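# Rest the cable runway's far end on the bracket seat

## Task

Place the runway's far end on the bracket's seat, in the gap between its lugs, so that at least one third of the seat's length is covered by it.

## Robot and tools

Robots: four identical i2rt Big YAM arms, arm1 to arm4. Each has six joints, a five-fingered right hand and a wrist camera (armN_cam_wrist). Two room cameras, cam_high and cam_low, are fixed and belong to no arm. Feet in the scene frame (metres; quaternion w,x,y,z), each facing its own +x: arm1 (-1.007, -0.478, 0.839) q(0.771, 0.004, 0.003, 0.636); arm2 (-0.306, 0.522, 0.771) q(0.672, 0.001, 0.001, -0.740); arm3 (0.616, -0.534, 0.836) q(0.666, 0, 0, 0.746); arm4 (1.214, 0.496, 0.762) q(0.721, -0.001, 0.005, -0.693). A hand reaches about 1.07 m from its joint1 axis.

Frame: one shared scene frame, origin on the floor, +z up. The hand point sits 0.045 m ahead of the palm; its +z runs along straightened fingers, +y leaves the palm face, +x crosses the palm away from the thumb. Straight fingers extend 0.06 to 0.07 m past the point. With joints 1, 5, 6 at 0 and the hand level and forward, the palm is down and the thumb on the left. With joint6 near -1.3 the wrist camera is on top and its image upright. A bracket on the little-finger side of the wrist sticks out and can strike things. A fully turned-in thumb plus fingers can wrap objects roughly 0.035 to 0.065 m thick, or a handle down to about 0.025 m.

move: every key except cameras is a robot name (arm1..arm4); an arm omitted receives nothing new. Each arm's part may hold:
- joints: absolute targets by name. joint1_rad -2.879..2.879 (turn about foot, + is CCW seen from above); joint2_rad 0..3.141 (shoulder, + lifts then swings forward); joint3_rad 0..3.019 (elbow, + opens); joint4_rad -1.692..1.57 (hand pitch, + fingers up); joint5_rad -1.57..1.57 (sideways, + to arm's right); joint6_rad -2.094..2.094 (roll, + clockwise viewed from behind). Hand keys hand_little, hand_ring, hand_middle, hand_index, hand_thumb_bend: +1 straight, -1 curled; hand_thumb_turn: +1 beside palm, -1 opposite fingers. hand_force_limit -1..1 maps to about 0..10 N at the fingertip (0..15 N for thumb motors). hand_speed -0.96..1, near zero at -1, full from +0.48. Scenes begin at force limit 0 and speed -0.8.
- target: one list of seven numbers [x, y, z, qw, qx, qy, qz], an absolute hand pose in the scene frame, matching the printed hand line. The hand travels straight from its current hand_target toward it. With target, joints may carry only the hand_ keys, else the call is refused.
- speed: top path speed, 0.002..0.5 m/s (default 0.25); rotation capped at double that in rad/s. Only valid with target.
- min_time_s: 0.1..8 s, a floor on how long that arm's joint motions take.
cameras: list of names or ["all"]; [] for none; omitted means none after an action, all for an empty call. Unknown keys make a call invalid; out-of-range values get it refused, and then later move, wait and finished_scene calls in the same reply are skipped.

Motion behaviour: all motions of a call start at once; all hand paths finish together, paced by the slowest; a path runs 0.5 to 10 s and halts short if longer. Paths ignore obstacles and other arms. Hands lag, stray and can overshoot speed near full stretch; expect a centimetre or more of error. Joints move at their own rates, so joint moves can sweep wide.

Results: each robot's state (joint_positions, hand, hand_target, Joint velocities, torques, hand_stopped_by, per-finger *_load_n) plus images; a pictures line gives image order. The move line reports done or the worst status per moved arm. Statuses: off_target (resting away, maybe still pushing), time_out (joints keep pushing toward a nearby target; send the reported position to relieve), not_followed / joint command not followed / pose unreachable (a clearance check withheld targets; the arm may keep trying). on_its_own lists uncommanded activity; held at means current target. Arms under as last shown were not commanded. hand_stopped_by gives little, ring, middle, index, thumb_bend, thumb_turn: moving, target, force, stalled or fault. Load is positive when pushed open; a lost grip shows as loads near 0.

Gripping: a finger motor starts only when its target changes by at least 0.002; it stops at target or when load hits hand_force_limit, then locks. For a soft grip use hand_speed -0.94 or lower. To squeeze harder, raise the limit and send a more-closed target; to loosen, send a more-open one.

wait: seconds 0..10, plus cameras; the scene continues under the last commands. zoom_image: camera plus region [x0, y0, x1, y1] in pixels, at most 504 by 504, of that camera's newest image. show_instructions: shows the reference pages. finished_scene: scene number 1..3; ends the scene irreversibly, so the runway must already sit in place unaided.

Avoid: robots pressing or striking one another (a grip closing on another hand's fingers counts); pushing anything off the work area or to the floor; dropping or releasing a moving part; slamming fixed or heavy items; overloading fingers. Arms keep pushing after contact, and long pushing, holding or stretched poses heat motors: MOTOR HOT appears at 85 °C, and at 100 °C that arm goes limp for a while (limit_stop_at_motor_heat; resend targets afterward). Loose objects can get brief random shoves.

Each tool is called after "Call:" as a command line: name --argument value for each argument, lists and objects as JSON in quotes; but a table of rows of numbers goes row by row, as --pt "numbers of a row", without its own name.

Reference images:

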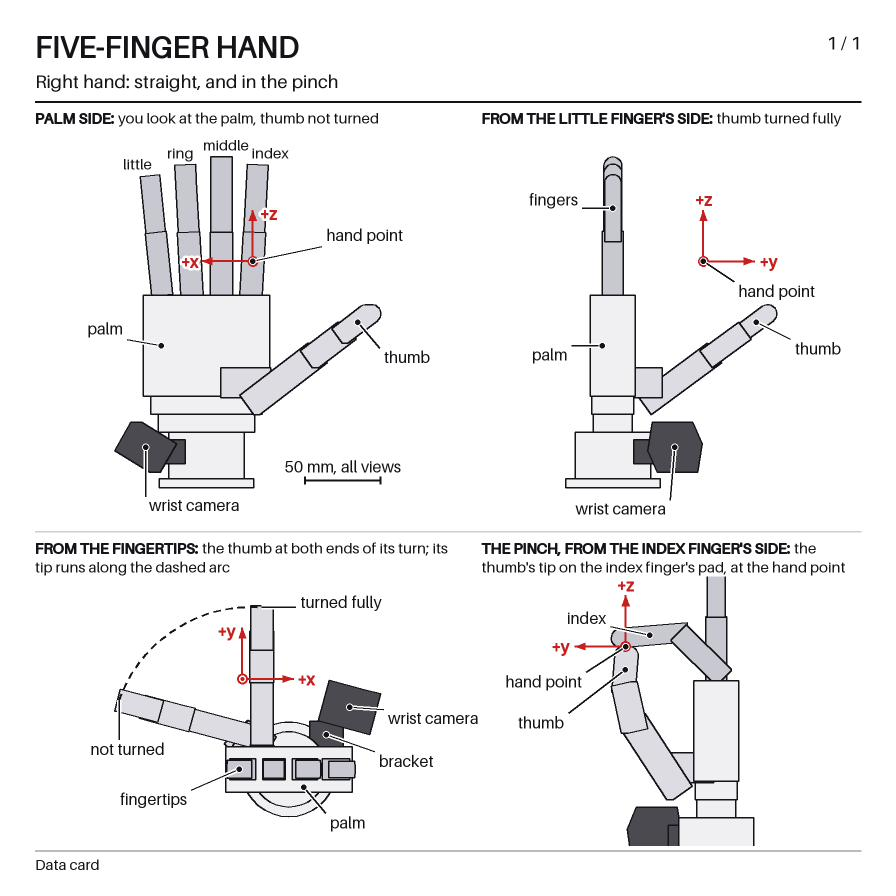

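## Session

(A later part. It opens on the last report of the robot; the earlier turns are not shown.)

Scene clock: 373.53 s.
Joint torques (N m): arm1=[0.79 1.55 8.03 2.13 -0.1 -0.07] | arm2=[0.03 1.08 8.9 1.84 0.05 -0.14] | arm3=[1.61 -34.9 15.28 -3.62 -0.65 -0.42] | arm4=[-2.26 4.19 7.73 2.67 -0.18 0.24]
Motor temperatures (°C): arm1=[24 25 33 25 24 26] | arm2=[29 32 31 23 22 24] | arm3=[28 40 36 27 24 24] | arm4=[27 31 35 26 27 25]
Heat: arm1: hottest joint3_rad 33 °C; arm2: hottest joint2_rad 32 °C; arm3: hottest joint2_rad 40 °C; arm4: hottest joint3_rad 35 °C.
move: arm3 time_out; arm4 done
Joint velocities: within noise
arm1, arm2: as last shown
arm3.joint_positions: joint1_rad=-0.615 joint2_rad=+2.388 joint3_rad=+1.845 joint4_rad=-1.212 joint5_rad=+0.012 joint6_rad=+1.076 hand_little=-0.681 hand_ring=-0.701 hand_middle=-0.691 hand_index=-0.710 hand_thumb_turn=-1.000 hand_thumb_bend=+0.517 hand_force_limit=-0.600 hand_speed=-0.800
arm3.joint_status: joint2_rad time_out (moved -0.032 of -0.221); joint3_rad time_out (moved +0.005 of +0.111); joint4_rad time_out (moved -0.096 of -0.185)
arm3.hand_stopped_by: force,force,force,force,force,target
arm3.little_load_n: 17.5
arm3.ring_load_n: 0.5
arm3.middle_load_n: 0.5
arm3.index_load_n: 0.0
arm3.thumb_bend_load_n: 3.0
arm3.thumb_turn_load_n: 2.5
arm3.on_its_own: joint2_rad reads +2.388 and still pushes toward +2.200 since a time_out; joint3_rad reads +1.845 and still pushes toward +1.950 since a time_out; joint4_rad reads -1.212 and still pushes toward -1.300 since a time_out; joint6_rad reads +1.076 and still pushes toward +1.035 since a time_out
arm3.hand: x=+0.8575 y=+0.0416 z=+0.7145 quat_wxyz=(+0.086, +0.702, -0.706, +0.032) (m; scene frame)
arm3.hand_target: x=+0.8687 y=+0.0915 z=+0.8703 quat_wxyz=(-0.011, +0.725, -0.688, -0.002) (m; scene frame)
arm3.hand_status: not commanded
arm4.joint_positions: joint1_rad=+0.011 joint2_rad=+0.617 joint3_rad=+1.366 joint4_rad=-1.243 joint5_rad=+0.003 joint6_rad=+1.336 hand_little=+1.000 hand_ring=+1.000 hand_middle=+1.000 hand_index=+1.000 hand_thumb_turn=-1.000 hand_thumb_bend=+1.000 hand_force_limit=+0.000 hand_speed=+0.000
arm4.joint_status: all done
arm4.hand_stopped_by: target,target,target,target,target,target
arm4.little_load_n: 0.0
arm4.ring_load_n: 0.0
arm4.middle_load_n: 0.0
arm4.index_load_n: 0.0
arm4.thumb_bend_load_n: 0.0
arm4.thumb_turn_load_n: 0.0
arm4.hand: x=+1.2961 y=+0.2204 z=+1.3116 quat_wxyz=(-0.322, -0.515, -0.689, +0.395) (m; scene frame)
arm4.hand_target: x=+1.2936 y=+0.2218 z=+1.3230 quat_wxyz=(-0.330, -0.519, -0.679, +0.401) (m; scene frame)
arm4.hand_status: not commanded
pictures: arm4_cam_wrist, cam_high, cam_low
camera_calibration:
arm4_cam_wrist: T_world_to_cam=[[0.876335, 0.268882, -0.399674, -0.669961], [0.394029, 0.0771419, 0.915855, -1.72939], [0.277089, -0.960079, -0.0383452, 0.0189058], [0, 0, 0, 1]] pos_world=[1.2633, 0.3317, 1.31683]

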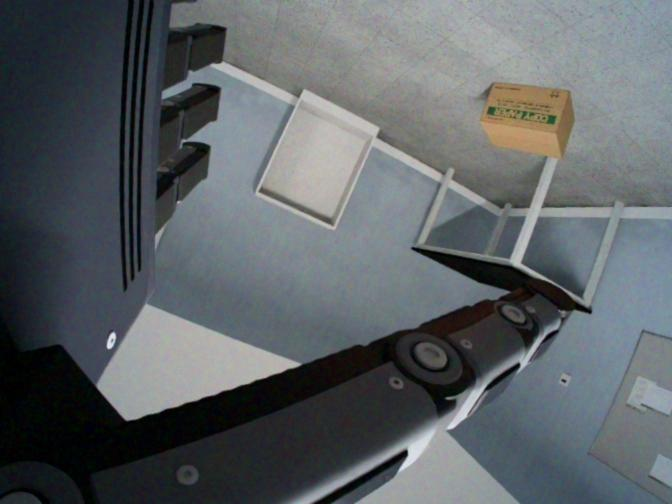

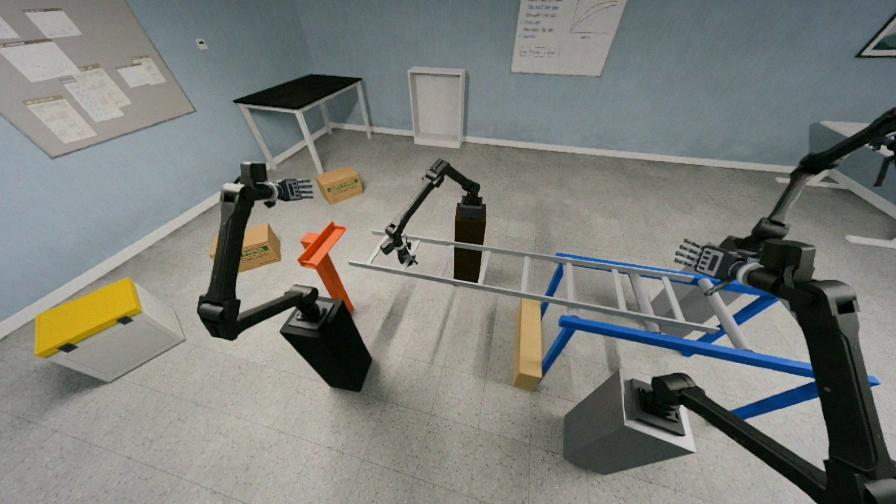

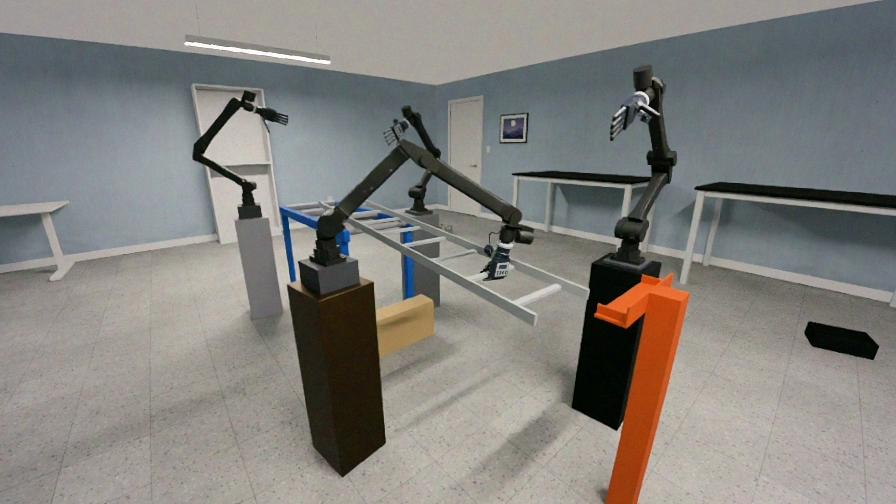

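Call:
move --arm4 '{"target":[1.13,0.06,0.98,0,0.6884,0.7254,0],"speed":0.25}' --arm3 '{"joints":{"joint1_rad":-0.56,"joint4_rad":-1.08},"min_time_s":3}' --cameras '["arm3_cam_wrist","arm4_cam_wrist","cam_high","cam_low"]'

Call:
zoom_image --camera "cam_high" --region '[280, 180, 480, 330]'

Call:
zoom_image --camera "cam_low" --region '[430, 180, 690, 360]'

Scene clock: 411.33 s.
Joint torques (N m): arm1=[0.79 1.61 8.03 2.1 -0.1 -0.07] | arm2=[0.03 1.08 8.87 1.84 0.04 -0.13] | arm3=[4.01 -34.67 15.82 -0.17 -0.91 -0.21] | arm4=[-1.96 -11.05 10.65 0.12 0.08 0.02]
Motor temperatures (°C): arm1=[24 25 33 25 24 26] | arm2=[28 31 31 23 22 24] | arm3=[28 40 41 28 24 24] | arm4=[27 31 36 26 27 25]
Heat: arm1: hottest joint3_rad 33 °C; arm2: hottest joint2_rad 31 °C; arm3: hottest joint3_rad 41 °C; arm4: hottest joint3_rad 36 °C.
move: arm3 time_out; arm4 off_target
Joint velocities: within noise
arm1, arm2: as last shown
arm3.joint_positions: joint1_rad=-0.608 joint2_rad=+2.388 joint3_rad=+1.845 joint4_rad=-1.074 joint5_rad=+0.018 joint6_rad=+1.063 hand_little=-0.681 hand_ring=-0.700 hand_middle=-0.691 hand_index=-0.710 hand_thumb_turn=-1.000 hand_thumb_bend=+0.517 hand_force_limit=-0.600 hand_speed=-0.800
arm3.joint_status: joint1_rad time_out (moved +0.007 of +0.055); the others done
arm3.hand_stopped_by: force,force,force,force,force,target
arm3.little_load_n: 6.5
arm3.ring_load_n: 4.0
arm3.middle_load_n: 0.5
arm3.index_load_n: 0.5
arm3.thumb_bend_load_n: 3.0
arm3.thumb_turn_load_n: 2.5
arm3.on_its_own: joint1_rad reads -0.608 and still pushes toward -0.560 since a time_out; joint2_rad reads +2.388 and still pushes toward +2.200 since a time_out; joint3_rad reads +1.845 and still pushes toward +1.950 since a time_out
arm3.hand: x=+0.8717 y=+0.0743 z=+0.7096 quat_wxyz=(+0.019, +0.712, -0.702, +0.015) (m; scene frame)
arm3.hand_target: x=+0.8710 y=+0.1531 z=+0.8771 quat_wxyz=(-0.116, +0.732, -0.670, -0.034) (m; scene frame)
arm3.hand_status: not commanded
arm4.joint_positions: joint1_rad=-0.379 joint2_rad=+1.466 joint3_rad=+1.346 joint4_rad=-1.489 joint5_rad=-0.013 joint6_rad=+1.172 hand_little=+1.000 hand_ring=+1.000 hand_middle=+1.000 hand_index=+1.000 hand_thumb_turn=-1.000 hand_thumb_bend=+1.000 hand_force_limit=+0.000 hand_speed=+0.000
arm4.joint_status: not commanded
arm4.hand_stopped_by: target,target,target,target,target,target
arm4.little_load_n: 0.0
arm4.ring_load_n: 0.0
arm4.middle_load_n: 0.0
arm4.index_load_n: 0.0
arm4.thumb_bend_load_n: 0.0
arm4.thumb_turn_load_n: -0.5
arm4.hand: x=+1.1389 y=+0.0722 z=+0.9616 quat_wxyz=(+0.007, -0.686, -0.727, -0.019) (m; scene frame)
arm4.hand_target: x=+1.1302 y=+0.0608 z=+0.9800 quat_wxyz=(+0.000, -0.688, -0.725, +0.000) (m; scene frame)
arm4.hand_status: off_target (0.024 m and 2.3 deg from the pose sent, 0.404 m and 62.6 deg at the start)
pictures: arm3_cam_wrist, arm4_cam_wrist, cam_high, cam_low
camera_calibration:
arm3_cam_wrist: T_world_to_cam=[[-0.955852, -0.293462, 0.0150723, 0.846051], [-0.248583, 0.834897, 0.491074, -0.195486], [-0.156695, 0.465647, -0.870988, 0.833107], [0, 0, 0, 1]] pos_world=[0.890648, 0.0235605, 0.808872]
arm4_cam_wrist: T_world_to_cam=[[0.956999, 0.287501, 0.0386725, -1.147], [0.237276, -0.852476, 0.465815, -0.657115], [0.16689, -0.436609, -0.884036, 0.807682], [0, 0, 0, 1]] pos_world=[1.11881, 0.122231, 1.06447]

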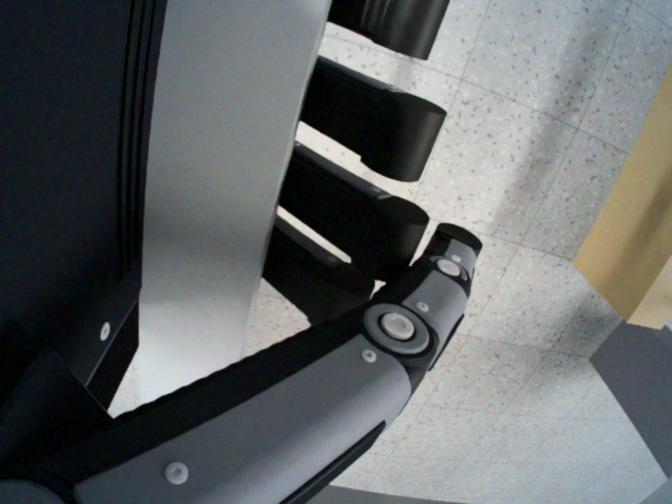

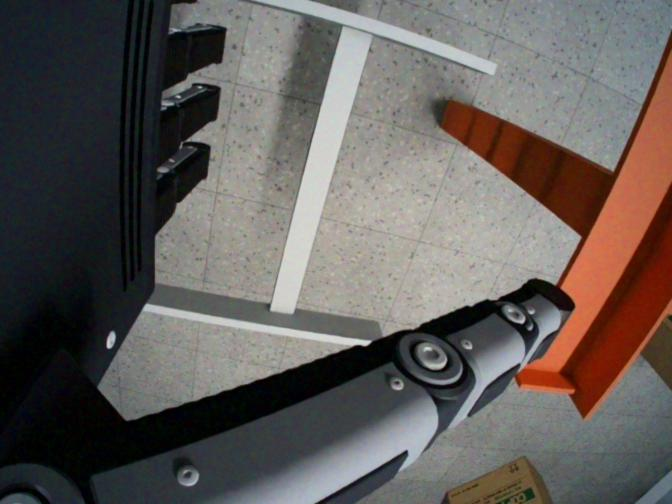

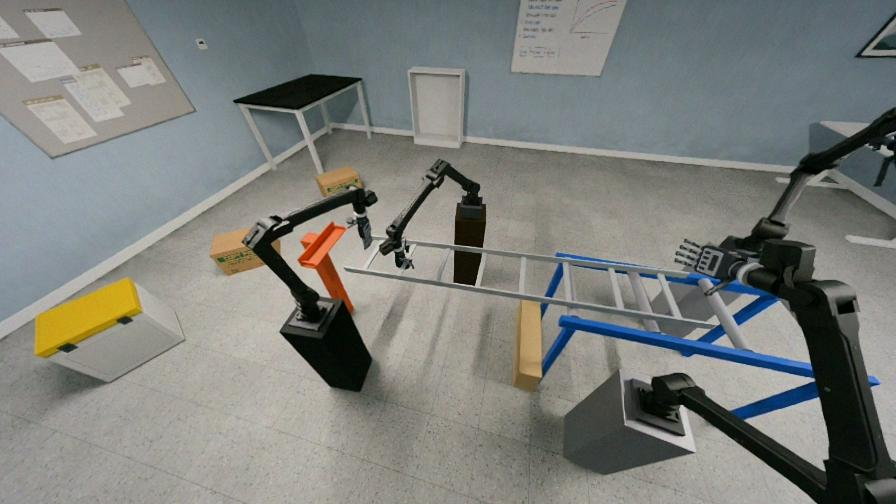

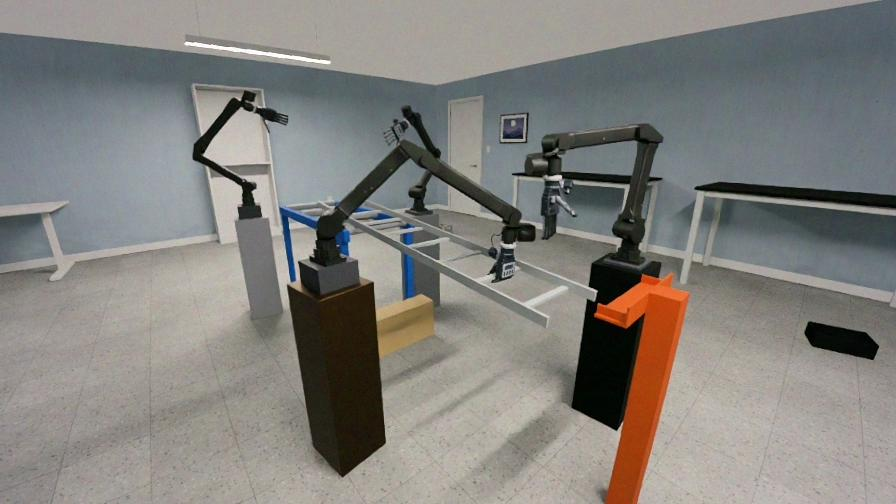

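Scaled by 2.520 from the camera's 896x504 image, which has a finer 1280x720 frame.

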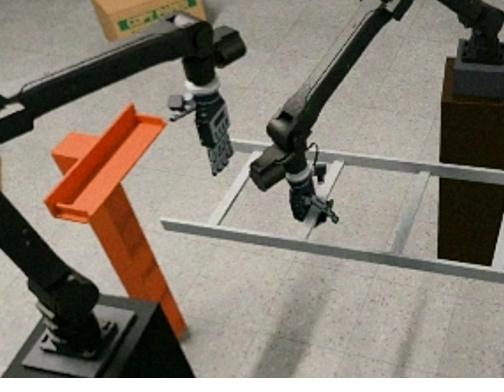

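Scaled by 1.938 from the camera's 896x504 image, which has a finer 1280x720 frame.

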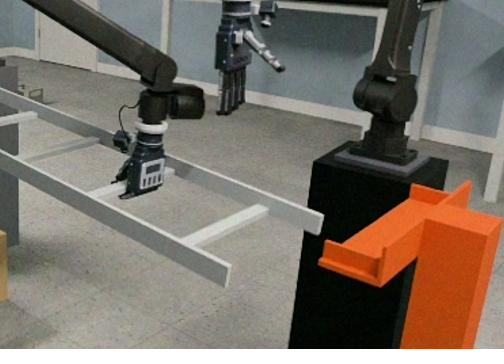

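Call:
move --arm4 '{"target":[1.16,-0.035,0.83,0,0.6884,0.7254,0],"speed":0.2}' --cameras '["arm4_cam_wrist","cam_high","cam_low"]'

Call:
zoom_image --camera "cam_low" --region '[430, 180, 690, 360]'

Scene clock: 451.13 s.
Joint torques (N m): arm1=[0.73 1.49 8.03 2.15 -0.1 -0.07] | arm2=[-0.03 1.08 8.9 1.84 0.05 -0.14] | arm3=[4.66 -34.84 15.71 -0.32 -0.85 -0.22] | arm4=[-0.91 -15.33 7.97 0.99 0.05 0.21]
Motor temperatures (°C): arm1=[24 24 33 25 24 26] | arm2=[28 31 31 23 22 24] | arm3=[28 42 44 27 25 23] | arm4=[27 33 43 26 27 25]
Heat: arm1: hottest joint3_rad 33 °C; arm2: hottest joint2_rad 31 °C; arm3: hottest joint3_rad 44 °C; arm4: hottest joint3_rad 43 °C.
move: arm4 off_target
Joint velocities: within noise
arm1, arm2, arm3: as last shown
arm1.thumb_bend_load_n: -0.5
arm3.little_load_n: 7.0
arm3.index_load_n: 0.0
arm3.on_its_own: joint1_rad reads -0.608 and still pushes toward -0.560 since a time_out; joint2_rad reads +2.388 and still pushes toward +2.200 since a time_out; joint3_rad reads +1.845 and still pushes toward +1.950 since a time_out
arm4.joint_positions: joint1_rad=-0.275 joint2_rad=+1.764 joint3_rad=+1.346 joint4_rad=-1.172 joint5_rad=-0.013 joint6_rad=+1.275 hand_little=+1.000 hand_ring=+1.000 hand_middle=+1.000 hand_index=+1.000 hand_thumb_turn=-1.000 hand_thumb_bend=+1.000 hand_force_limit=+0.000 hand_speed=+0.000
arm4.joint_status: not commanded
arm4.hand_stopped_by: target,target,target,target,target,target
arm4.little_load_n: 0.0
arm4.ring_load_n: 0.0
arm4.middle_load_n: -0.5
arm4.index_load_n: 0.0
arm4.thumb_bend_load_n: 0.0
arm4.thumb_turn_load_n: 0.0
arm4.hand: x=+1.1595 y=-0.0229 z=+0.8260 quat_wxyz=(+0.004, -0.686, -0.728, -0.011) (m; scene frame)
arm4.hand_target: x=+1.1602 y=-0.0348 z=+0.8303 quat_wxyz=(+0.000, -0.688, -0.725, +0.000) (m; scene frame)
arm4.hand_status: off_target (0.013 m and 1.4 deg from the pose sent, 0.171 m and 2.3 deg at the start)
pictures: arm4_cam_wrist, cam_high, cam_low
camera_calibration:
arm4_cam_wrist: T_world_to_cam=[[0.956867, 0.289284, 0.0268283, -1.12412], [0.242137, -0.845118, 0.476598, -0.694286], [0.160545, -0.449545, -0.878712, 0.645538], [0, 0, 0, 1]] pos_world=[1.14011, 0.0286352, 0.928295]

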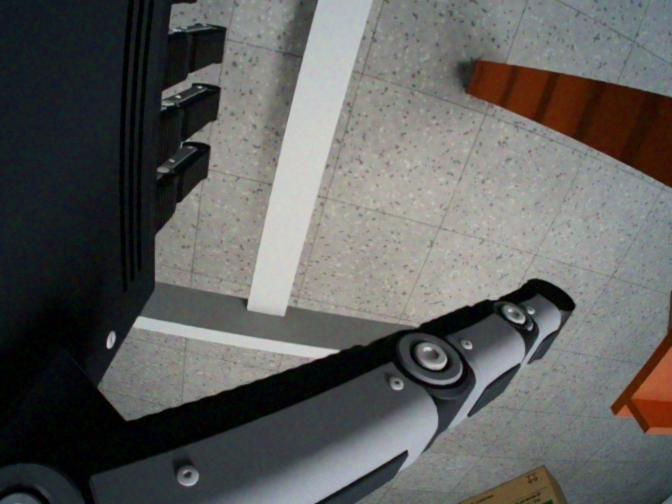

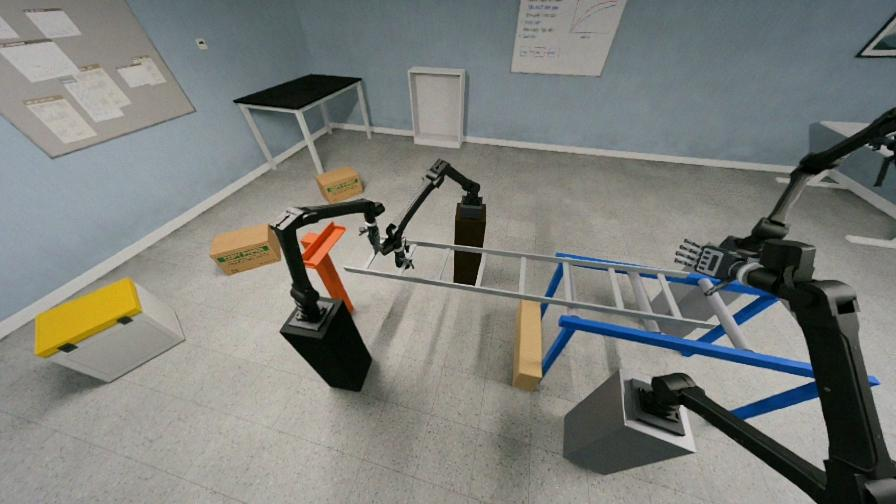

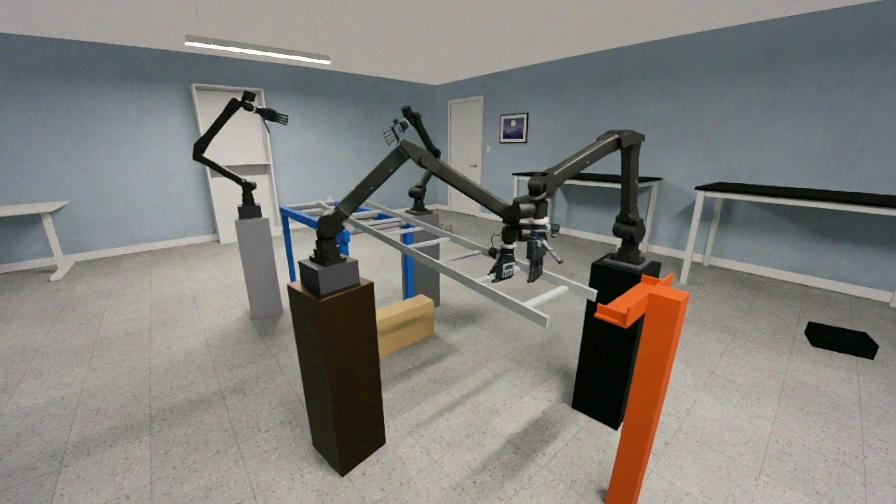

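Scaled by 1.938 from the camera's 896x504 image, which has a finer 1280x720 frame.

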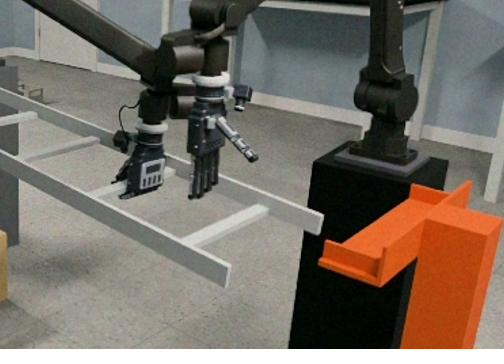

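Call:
move --arm4 '{"target":[1.164,-0.035,0.72,0,0.6884,0.7254,0],"speed":0.15}' --cameras '["arm4_cam_wrist"]'

Scene clock: 465.77 s.
Joint torques (N m): arm1=[0.67 1.55 8.02 2.13 -0.1 -0.07] | arm2=[0.03 1.14 8.88 1.83 0.05 -0.14] | arm3=[3.96 -35.43 15.73 -0.02 -0.93 -0.27] | arm4=[-0.56 -15.68 5.09 1.06 0.06 0.2]
Motor temperatures (°C): arm1=[24 24 33 25 24 26] | arm2=[28 31 31 23 22 24] | arm3=[28 43 45 27 25 23] | arm4=[27 34 42 26 27 25]
Heat: arm1: hottest joint3_rad 33 °C; arm2: hottest joint2_rad 31 °C; arm3: hottest joint3_rad 45 °C; arm4: hottest joint3_rad 42 °C.
move: arm4 done
Joint velocities: within noise
arm1, arm2, arm3: as last shown
arm1.thumb_bend_load_n: 0.0
arm3.little_load_n: 6.5
arm3.index_load_n: 0.5
arm3.on_its_own: joint1_rad reads -0.608 and still pushes toward -0.560 since a time_out; joint2_rad reads +2.388 and still pushes toward +2.200 since a time_out; joint3_rad reads +1.845 and still pushes toward +1.950 since a time_out
arm4.joint_positions: joint1_rad=-0.268 joint2_rad=+1.905 joint3_rad=+1.258 joint4_rad=-0.912 joint5_rad=-0.012 joint6_rad=+1.285 hand_little=+1.000 hand_ring=+1.000 hand_middle=+1.000 hand_index=+1.000 hand_thumb_turn=-1.000 hand_thumb_bend=+1.000 hand_force_limit=+0.000 hand_speed=+0.000
arm4.joint_status: not commanded
arm4.hand_stopped_by: target,target,target,target,target,target
arm4.little_load_n: 0.0
arm4.ring_load_n: 0.0
arm4.middle_load_n: 0.0
arm4.index_load_n: 0.0
arm4.thumb_bend_load_n: 0.0
arm4.thumb_turn_load_n: 0.0
arm4.hand: x=+1.1589 y=-0.0362 z=+0.7283 quat_wxyz=(-0.003, -0.687, -0.727, +0.003) (m; scene frame)
arm4.hand_target: x=+1.1640 y=-0.0348 z=+0.7201 quat_wxyz=(+0.000, -0.688, -0.725, +0.000) (m; scene frame)
arm4.hand_status: done (0.010 m and 0.6 deg from the pose sent, 0.107 m and 1.4 deg at the start)
pictures: arm4_cam_wrist
camera_calibration:
arm4_cam_wrist: T_world_to_cam=[[0.957803, 0.287238, 0.0103977, -1.10623], [0.243669, -0.830642, 0.500659, -0.677544], [0.152445, -0.476999, -0.865582, 0.552599], [0, 0, 0, 1]] pos_world=[1.14041, 0.0185453, 0.829041]

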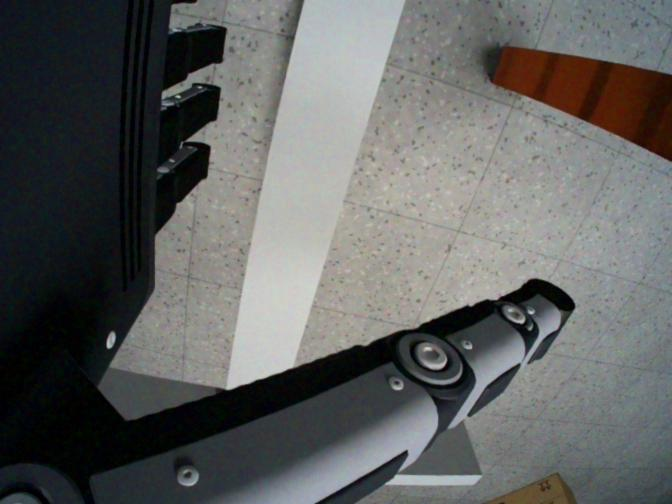

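Call:
move --arm4 '{"target":[1.165,-0.035,0.674,0,0.6884,0.7254,0],"speed":0.1}' --cameras '["arm4_cam_wrist"]'

Call:
move --arm4 '{"joints":{"hand_little":-0.6,"hand_ring":-0.6,"hand_middle":-0.6,"hand_index":-0.6,"hand_speed":-0.7,"hand_force_limit":-0.4}}' --cameras '["arm4_cam_wrist"]'

Scene clock: 474.47 s.
Joint torques (N m): arm1=[0.79 1.49 8.02 2.13 -0.11 -0.07] | arm2=[0.09 1.08 8.88 1.84 0.05 -0.13] | arm3=[4.25 -34.43 15.54 -0.34 -0.91 -0.22] | arm4=[-0.62 -16.03 4.6 1.06 0.05 0.2]
Motor temperatures (°C): arm1=[24 24 33 25 24 26] | arm2=[28 31 31 23 22 24] | arm3=[28 44 45 27 25 23] | arm4=[27 35 39 26 27 25]
Heat: arm1: hottest joint3_rad 33 °C; arm2: hottest joint2_rad 31 °C; arm3: hottest joint3_rad 45 °C; arm4: hottest joint3_rad 39 °C.
move: arm4 done
Joint velocities: within noise
arm1.joint_positions: joint1_rad=-0.280 joint2_rad=+0.612 joint3_rad=+1.461 joint4_rad=-1.180 joint5_rad=-0.274 joint6_rad=-0.987 hand_little=+1.000 hand_ring=+1.000 hand_middle=+1.000 hand_index=+1.000 hand_thumb_turn=+1.000 hand_thumb_bend=+1.000 hand_force_limit=+0.000 hand_speed=-0.800
arm1.joint_status: not commanded
arm1.hand_stopped_by: target,target,target,target,target,target
arm1.little_load_n: 0.0
arm1.ring_load_n: 0.0
arm1.middle_load_n: 0.0
arm1.index_load_n: 0.0
arm1.thumb_bend_load_n: 0.0
arm1.thumb_turn_load_n: 0.0
arm1.hand: x=-0.9113 y=-0.2564 z=+1.3855 quat_wxyz=(-0.505, +0.760, +0.280, +0.297) (m; scene frame)
arm1.hand_target: x=-0.9123 y=-0.2585 z=+1.3951 quat_wxyz=(-0.511, +0.754, +0.279, +0.303) (m; scene frame)
arm1.hand_status: not commanded
arm2.joint_positions: joint1_rad=+0.499 joint2_rad=+0.619 joint3_rad=+1.329 joint4_rad=-1.190 joint5_rad=+0.140 joint6_rad=-1.396 hand_little=+1.000 hand_ring=+1.000 hand_middle=+1.000 hand_index=+1.000 hand_thumb_turn=+1.000 hand_thumb_bend=+1.000 hand_force_limit=+0.000 hand_speed=-0.800
arm2.joint_status: not commanded
arm2.hand_stopped_by: target,target,target,target,target,target
arm2.little_load_n: 0.0
arm2.ring_load_n: 0.0
arm2.middle_load_n: 0.0
arm2.index_load_n: 0.0
arm2.thumb_bend_load_n: 0.0
arm2.thumb_turn_load_n: 0.0
arm2.hand: x=-0.2809 y=+0.2560 z=+1.2690 quat_wxyz=(+0.299, +0.646, -0.559, +0.426) (m; scene frame)
arm2.hand_target: x=-0.2815 y=+0.2575 z=+1.2776 quat_wxyz=(+0.302, +0.641, -0.557, +0.433) (m; scene frame)
arm2.hand_status: not commanded
arm3: as last shown
arm3.index_load_n: 0.0
arm3.on_its_own: joint1_rad reads -0.608 and still pushes toward -0.560 since a time_out; joint2_rad reads +2.388 and still pushes toward +2.200 since a time_out; joint3_rad reads +1.845 and still pushes toward +1.950 since a time_out
arm4.joint_positions: joint1_rad=-0.266 joint2_rad=+1.984 joint3_rad=+1.234 joint4_rad=-0.809 joint5_rad=-0.012 joint6_rad=+1.288 hand_little=+1.000 hand_ring=+1.000 hand_middle=+1.000 hand_index=+1.000 hand_thumb_turn=-1.000 hand_thumb_bend=+1.000 hand_force_limit=+0.000 hand_speed=+0.000
arm4.joint_status: not commanded
arm4.hand_stopped_by: target,target,target,target,target,target
arm4.little_load_n: 0.0
arm4.ring_load_n: 0.0
arm4.middle_load_n: 0.0
arm4.index_load_n: 0.0
arm4.thumb_bend_load_n: 0.0
arm4.thumb_turn_load_n: 0.0
arm4.hand: x=+1.1597 y=-0.0369 z=+0.6823 quat_wxyz=(-0.003, -0.687, -0.727, +0.003) (m; scene frame)
arm4.hand_target: x=+1.1650 y=-0.0347 z=+0.6740 quat_wxyz=(+0.000, -0.688, -0.725, +0.000) (m; scene frame)
arm4.hand_status: done (0.010 m and 0.6 deg from the pose sent, 0.055 m and 0.6 deg at the start)
pictures: arm4_cam_wrist
camera_calibration:
arm4_cam_wrist: T_world_to_cam=[[0.957801, 0.287247, 0.0102944, -1.10633], [0.243673, -0.830458, 0.500962, -0.655509], [0.152449, -0.477313, -0.865408, 0.51209], [0, 0, 0, 1]] pos_world=[1.14131, 0.0178454, 0.782942]

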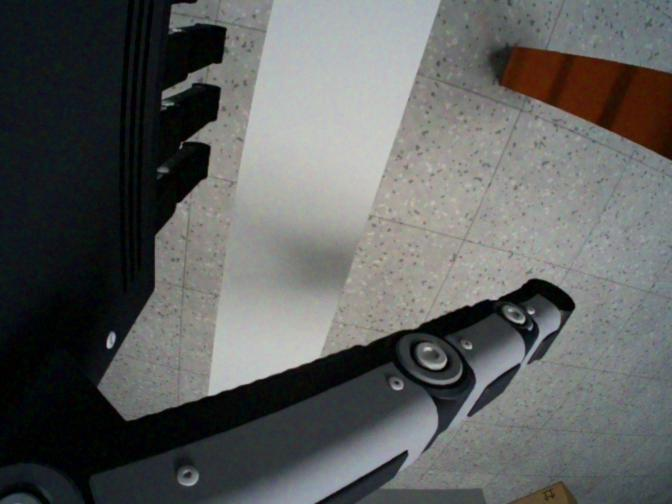

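Scene clock: 476.87 s.
Joint torques (N m): arm1=[0.73 1.49 8.02 2.13 -0.1 -0.08] | arm2=[-0.03 1.14 8.88 1.84 0.05 -0.14] | arm3=[3.96 -34.55 15.8 -0.24 -0.94 -0.24] | arm4=[-0.91 -16.97 4.59 0.92 -0.07 0.2]
Motor temperatures (°C): arm1=[24 24 33 25 24 26] | arm2=[28 31 31 23 22 24] | arm3=[28 44 45 27 25 23] | arm4=[27 35 39 26 27 25]
Heat: arm1: hottest joint3_rad 33 °C; arm2: hottest joint2_rad 31 °C; arm3: hottest joint3_rad 45 °C; arm4: hottest joint3_rad 39 °C.
move: arm4 off_target
Joint velocities: within noise
arm1, arm2, arm3: as last shown
arm3.joint_positions: joint1_rad=-0.607 joint2_rad=+2.388 joint3_rad=+1.845 joint4_rad=-1.072 joint5_rad=+0.018 joint6_rad=+1.062 hand_little=-0.681 hand_ring=-0.700 hand_middle=-0.691 hand_index=-0.710 hand_thumb_turn=-1.000 hand_thumb_bend=+0.517 hand_force_limit=-0.600 hand_speed=-0.800
arm3.ring_load_n: 4.5
arm3.thumb_bend_load_n: 3.5
arm3.on_its_own: joint1_rad reads -0.607 and still pushes toward -0.560 since a time_out; joint2_rad reads +2.388 and still pushes toward +2.200 since a time_out; joint3_rad reads +1.845 and still pushes toward +1.950 since a time_out
arm3.hand: x=+0.8715 y=+0.0749 z=+0.7096 quat_wxyz=(+0.019, +0.712, -0.701, +0.015) (m; scene frame)
arm3.hand_target: x=+0.8710 y=+0.1531 z=+0.8769 quat_wxyz=(-0.116, +0.732, -0.670, -0.034) (m; scene frame)
arm4.joint_positions: joint1_rad=-0.262 joint2_rad=+1.990 joint3_rad=+1.234 joint4_rad=-0.807 joint5_rad=-0.009 joint6_rad=+1.288 hand_little=-0.600 hand_ring=-0.519 hand_middle=-0.600 hand_index=-0.600 hand_thumb_turn=-1.000 hand_thumb_bend=+1.000 hand_force_limit=-0.400 hand_speed=-0.700
arm4.joint_status: hand_ring off_target (ended at -0.519, target -0.600); the others done
arm4.hand_stopped_by: target,force,target,target,target,target
arm4.little_load_n: 0.5
arm4.ring_load_n: 0.0
arm4.middle_load_n: 0.5
arm4.index_load_n: 0.0
arm4.thumb_bend_load_n: 0.0
arm4.thumb_turn_load_n: 0.0
arm4.hand: x=+1.1612 y=-0.0362 z=+0.6786 quat_wxyz=(-0.001, -0.686, -0.728, +0.002) (m; scene frame)
arm4.hand_target: x=+1.1650 y=-0.0348 z=+0.6741 quat_wxyz=(+0.000, -0.688, -0.725, +0.000) (m; scene frame)
arm4.hand_status: not commanded
pictures: arm4_cam_wrist
camera_calibration:
arm4_cam_wrist: T_world_to_cam=[[0.957062, 0.289702, 0.0102205, -1.10684], [0.246643, -0.832323, 0.496392, -0.653828], [0.152313, -0.472557, -0.868038, 0.51123], [0, 0, 0, 1]] pos_world=[1.14271, 0.0180435, 0.779634]

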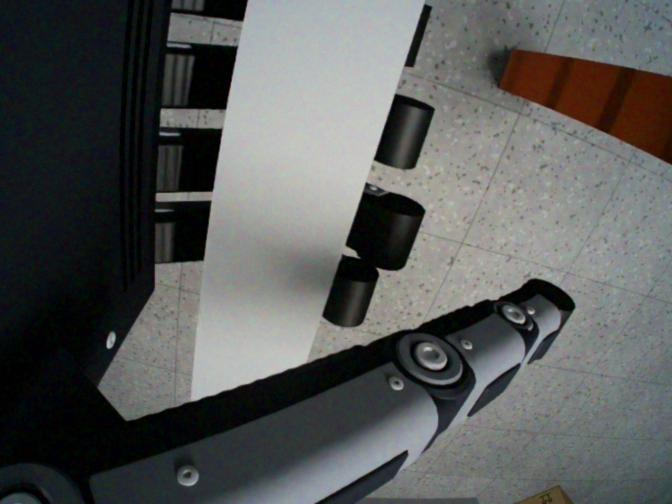

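Call:
move --arm4 '{"joints":{"hand_little":-0.98,"hand_ring":-0.98,"hand_middle":-0.98,"hand_index":-0.98,"hand_speed":-0.9,"hand_force_limit":-0.1}}'

Call:
move --arm4 '{"joints":{"hand_thumb_bend":-0.5,"hand_speed":-0.7,"hand_force_limit":-0.6}}' --cameras '["arm4_cam_wrist","cam_low"]'

Scene clock: 484.93 s.
Joint torques (N m): arm1=[0.73 1.55 8.03 2.14 -0.1 -0.08] | arm2=[0.15 1.14 8.88 1.84 0.05 -0.14] | arm3=[3.25 -33.79 15.8 -0.29 -0.86 -0.26] | arm4=[-1.79 -18.08 5.14 0.76 0.03 0.17]
Motor temperatures (°C): arm1=[24 24 33 25 24 26] | arm2=[28 31 31 23 22 24] | arm3=[28 44 46 27 25 23] | arm4=[27 35 38 26 27 25]
Heat: arm1: hottest joint3_rad 33 °C; arm2: hottest joint2_rad 31 °C; arm3: hottest joint3_rad 46 °C; arm4: hottest joint3_rad 38 °C.
move: arm4 done
Joint velocities: within noise
arm1, arm2, arm3: as last shown
arm1.little_load_n: -0.5
arm3.joint_positions: joint1_rad=-0.600 joint2_rad=+2.380 joint3_rad=+1.845 joint4_rad=-1.072 joint5_rad=+0.017 joint6_rad=+1.063 hand_little=-0.682 hand_ring=-0.700 hand_middle=-0.691 hand_index=-0.710 hand_thumb_turn=-1.000 hand_thumb_bend=+0.517 hand_force_limit=-0.600 hand_speed=-0.800
arm3.little_load_n: 7.0
arm3.ring_load_n: 6.0
arm3.thumb_bend_load_n: 3.0
arm3.on_its_own: joint2_rad reads +2.380 and still pushes toward +2.200 since a time_out; joint3_rad reads +1.845 and still pushes toward +1.950 since a time_out
arm3.hand: x=+0.8679 y=+0.0789 z=+0.7152 quat_wxyz=(+0.015, +0.715, -0.699, +0.013) (m; scene frame)
arm3.hand_target: x=+0.8709 y=+0.1531 z=+0.8771 quat_wxyz=(-0.116, +0.732, -0.670, -0.034) (m; scene frame)
arm4.joint_positions: joint1_rad=-0.251 joint2_rad=+2.005 joint3_rad=+1.225 joint4_rad=-0.804 joint5_rad=-0.012 joint6_rad=+1.291 hand_little=-0.979 hand_ring=-0.979 hand_middle=-0.980 hand_index=-0.980 hand_thumb_turn=-1.000 hand_thumb_bend=+1.000 hand_force_limit=-0.100 hand_speed=-0.900
arm4.joint_status: all done
arm4.hand_stopped_by: target,target,target,target,target,target
arm4.little_load_n: 1.5
arm4.ring_load_n: 2.0
arm4.middle_load_n: 0.0
arm4.index_load_n: 0.0
arm4.thumb_bend_load_n: 0.0
arm4.thumb_turn_load_n: 0.0
arm4.hand: x=+1.1694 y=-0.0298 z=+0.6687 quat_wxyz=(+0.003, -0.683, -0.731, -0.008) (m; scene frame)
arm4.hand_target: x=+1.1649 y=-0.0349 z=+0.6742 quat_wxyz=(+0.000, -0.688, -0.725, +0.000) (m; scene frame)
arm4.hand_status: not commanded
pictures: none

Scene clock: 488.70 s.
Joint torques (N m): arm1=[0.79 1.55 8.05 2.13 -0.1 -0.08] | arm2=[0.09 1.08 8.88 1.83 0.05 -0.14] | arm3=[3.84 -33.9 15.69 -0.23 -0.86 -0.22] | arm4=[-1.79 -18.08 5.15 0.73 0.04 0.17]
Motor temperatures (°C): arm1=[24 24 33 25 24 26] | arm2=[28 31 31 23 22 24] | arm3=[28 45 46 27 25 23] | arm4=[27 34 37 26 27 25]
Heat: arm1: hottest joint3_rad 33 °C; arm2: hottest joint2_rad 31 °C; arm3: hottest joint3_rad 46 °C; arm4: hottest joint3_rad 37 °C.
move: arm4 off_target
Joint velocities: within noise
arm1, arm2, arm3: as last shown
arm1.little_load_n: 0.0
arm3.on_its_own: joint2_rad reads +2.380 and still pushes toward +2.200 since a time_out; joint3_rad reads +1.845 and still pushes toward +1.950 since a time_out
arm4.joint_positions: joint1_rad=-0.251 joint2_rad=+2.005 joint3_rad=+1.225 joint4_rad=-0.804 joint5_rad=-0.012 joint6_rad=+1.291 hand_little=-0.979 hand_ring=-0.979 hand_middle=-0.980 hand_index=-0.980 hand_thumb_turn=-1.000 hand_thumb_bend=+0.491 hand_force_limit=-0.600 hand_speed=-0.700
arm4.joint_status: hand_thumb_bend off_target (ended at +0.491, target -0.500); the others done
arm4.hand_stopped_by: target,target,target,target,force,target
arm4.little_load_n: 1.5
arm4.ring_load_n: 2.0
arm4.middle_load_n: -0.5
arm4.index_load_n: 0.0
arm4.thumb_bend_load_n: 4.5
arm4.thumb_turn_load_n: 1.0
arm4.hand: x=+1.1694 y=-0.0298 z=+0.6687 quat_wxyz=(+0.003, -0.683, -0.731, -0.008) (m; scene frame)
arm4.hand_target: x=+1.1649 y=-0.0349 z=+0.6742 quat_wxyz=(+0.000, -0.688, -0.725, +0.000) (m; scene frame)
arm4.hand_status: not commanded
pictures: arm4_cam_wrist, cam_low
camera_calibration:
arm4_cam_wrist: T_world_to_cam=[[0.954337, 0.29785, 0.0229277, -1.12152], [0.250567, -0.839901, 0.481437, -0.640453], [0.162653, -0.453709, -0.876181, 0.498359], [0, 0, 0, 1]] pos_world=[1.14972, 0.0222363, 0.770705]

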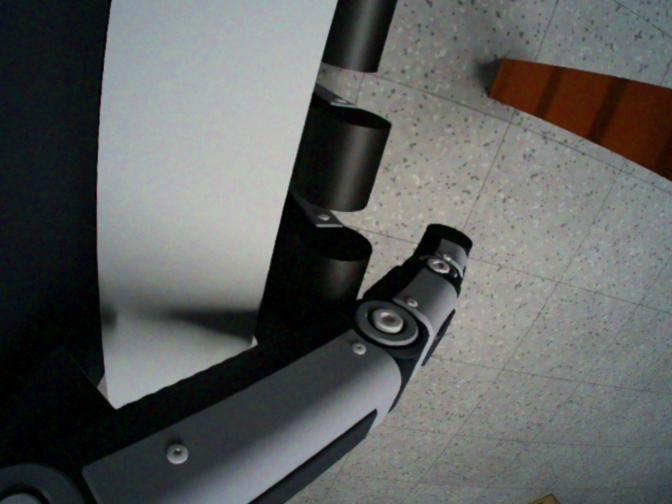

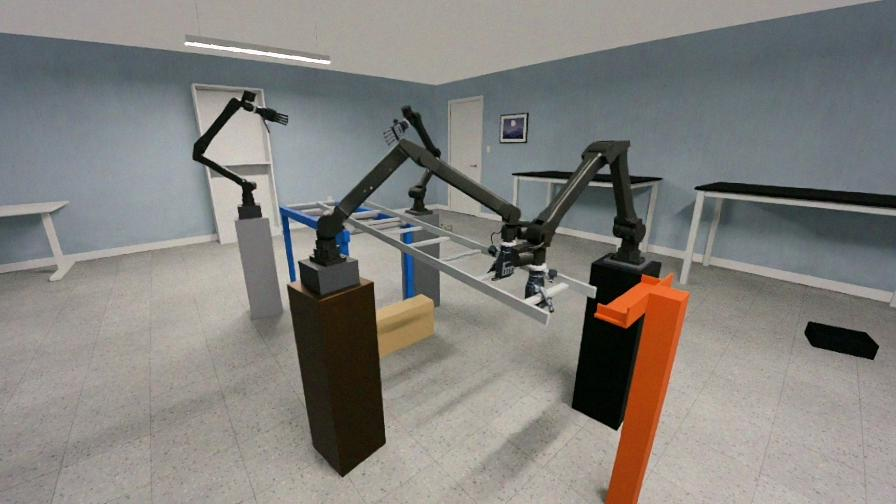

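Call:
move --arm4 '{"target":[1.16,0.01,0.78,0,0.6884,0.7254,0],"speed":0.05}' --arm3 '{"target":[0.872,0.11,0.83,0,0.7254,-0.6884,0],"speed":0.05}' --cameras '["arm3_cam_wrist","arm4_cam_wrist","cam_high","cam_low"]'

Call:
zoom_image --camera "cam_high" --region '[280, 180, 480, 330]'

Call:
zoom_image --camera "cam_low" --region '[430, 180, 690, 360]'

Scene clock: 501.50 s.
Joint torques (N m): arm1=[0.85 1.49 8.02 2.13 -0.1 -0.07] | arm2=[0.09 1.08 8.88 1.85 0.05 -0.14] | arm3=[0.44 -22.89 13.61 -1.77 -0.18 -0.2] | arm4=[-2.67 -20.42 5.08 -1.39 -0.11 -0.16]
Motor temperatures (°C): arm1=[24 24 33 24 24 26] | arm2=[28 31 31 23 22 24] | arm3=[28 48 45 27 25 23] | arm4=[27 34 36 26 27 25]
Heat: arm1: hottest joint3_rad 33 °C; arm2: hottest joint2_rad 31 °C; arm3: hottest joint2_rad 48 °C; arm4: hottest joint3_rad 36 °C.
move: arm3 off_target; arm4 off_target
Joint velocities: within noise
arm1, arm2: as last shown
arm3.joint_positions: joint1_rad=-0.588 joint2_rad=+2.338 joint3_rad=+1.936 joint4_rad=-1.229 joint5_rad=+0.000 joint6_rad=+1.065 hand_little=-0.682 hand_ring=-0.700 hand_middle=-0.691 hand_index=-0.710 hand_thumb_turn=-1.000 hand_thumb_bend=+0.517 hand_force_limit=-0.600 hand_speed=-0.800
arm3.joint_status: not commanded
arm3.hand_stopped_by: force,force,force,force,force,target
arm3.little_load_n: 4.0
arm3.ring_load_n: 5.5
arm3.middle_load_n: 0.5
arm3.index_load_n: 0.0
arm3.thumb_bend_load_n: 3.0
arm3.thumb_turn_load_n: 3.0
arm3.hand: x=+0.8609 y=+0.0902 z=+0.7752 quat_wxyz=(+0.028, +0.718, -0.696, +0.009) (m; scene frame)
arm3.hand_target: x=+0.8709 y=+0.1079 z=+0.8293 quat_wxyz=(-0.001, +0.725, -0.689, +0.000) (m; scene frame)
arm3.hand_status: off_target (0.059 m and 3.6 deg from the pose sent, 0.119 m and 2.9 deg at the start; pose on its path clipped on 55 of 92 steps)
arm4.joint_positions: joint1_rad=-0.270 joint2_rad=+1.794 joint3_rad=+1.171 joint4_rad=-0.951 joint5_rad=-0.008 joint6_rad=+1.290 hand_little=-0.979 hand_ring=-0.979 hand_middle=-0.980 hand_index=-0.980 hand_thumb_turn=-1.000 hand_thumb_bend=+0.491 hand_force_limit=-0.600 hand_speed=-0.700
arm4.joint_status: not commanded
arm4.hand_stopped_by: target,target,target,target,force,target
arm4.little_load_n: 0.0
arm4.ring_load_n: 3.5
arm4.middle_load_n: 0.5
arm4.index_load_n: 2.5
arm4.thumb_bend_load_n: 4.5
arm4.thumb_turn_load_n: 1.5
arm4.hand: x=+1.1661 y=-0.0003 z=+0.7539 quat_wxyz=(+0.002, -0.689, -0.725, -0.003) (m; scene frame)
arm4.hand_target: x=+1.1604 y=+0.0095 z=+0.7783 quat_wxyz=(+0.000, -0.688, -0.725, +0.000) (m; scene frame)
arm4.hand_status: off_target (0.029 m and 0.4 deg from the pose sent, 0.119 m and 1.3 deg at the start)
pictures: arm3_cam_wrist, arm4_cam_wrist, cam_high, cam_low
camera_calibration:
arm3_cam_wrist: T_world_to_cam=[[-0.95015, -0.309591, 0.0369949, 0.818953], [-0.251886, 0.832096, 0.494135, -0.242998], [-0.183763, 0.460184, -0.868598, 0.903049], [0, 0, 0, 1]] pos_world=[0.882868, 0.0401697, 0.874163]
arm4_cam_wrist: T_world_to_cam=[[0.959575, 0.281062, 0.0148394, -1.12917], [0.238525, -0.840072, 0.487222, -0.646179], [0.149406, -0.463986, -0.873152, 0.600043], [0, 0, 0, 1]] pos_world=[1.148, 0.0529406, 0.855518]

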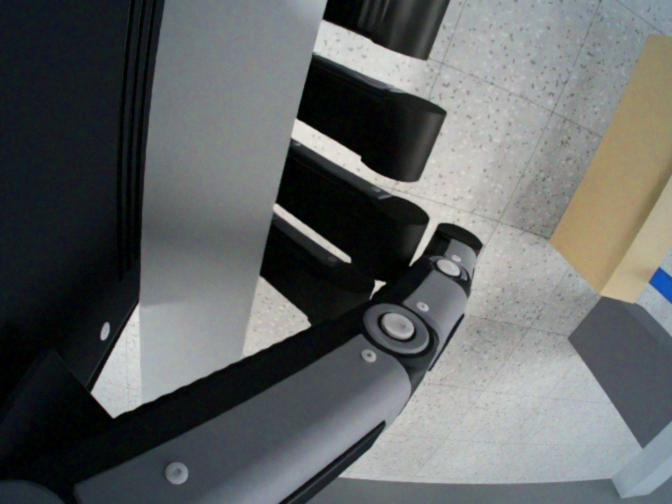

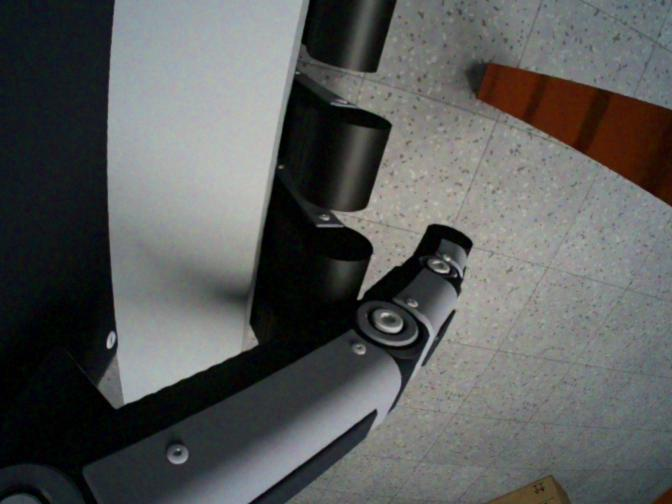

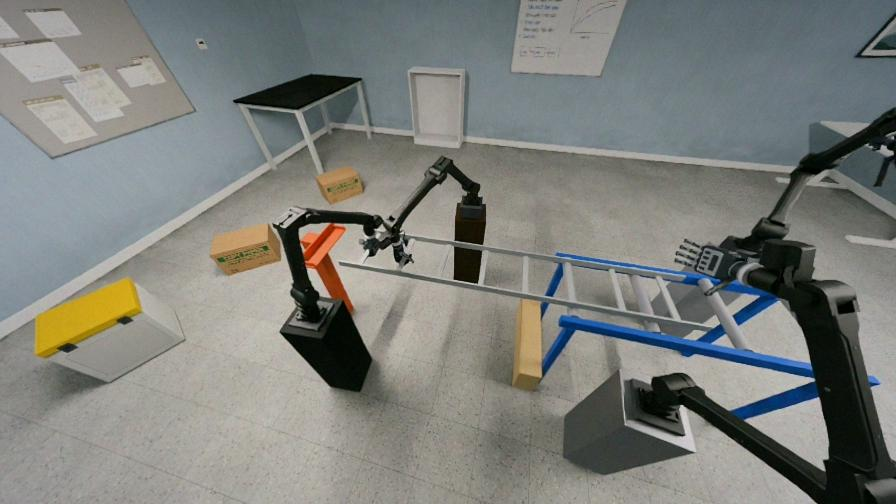

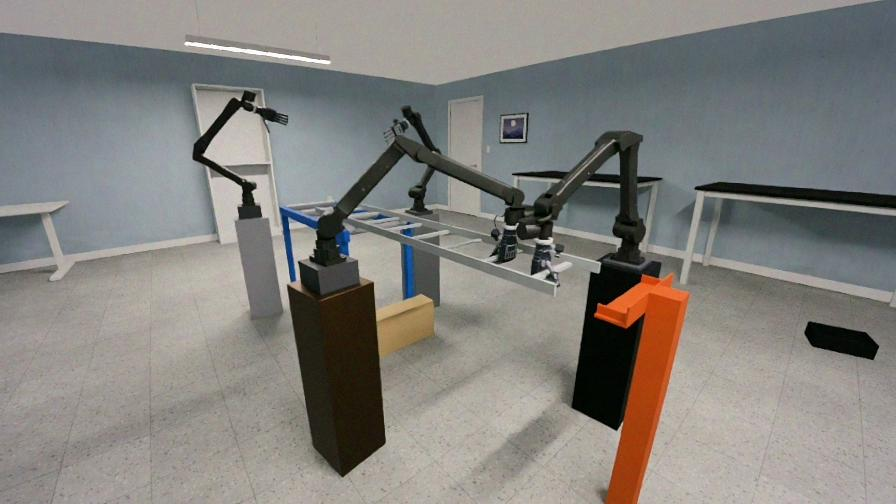

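Scaled by 2.520 from the camera's 896x504 image, which has a finer 1280x720 frame.

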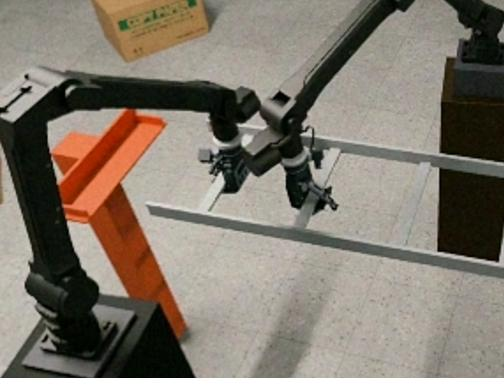

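Scaled by 1.938 from the camera's 896x504 image, which has a finer 1280x720 frame.

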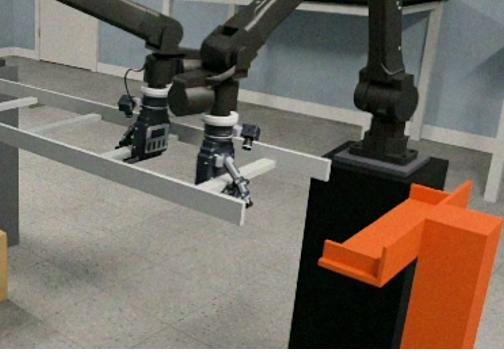

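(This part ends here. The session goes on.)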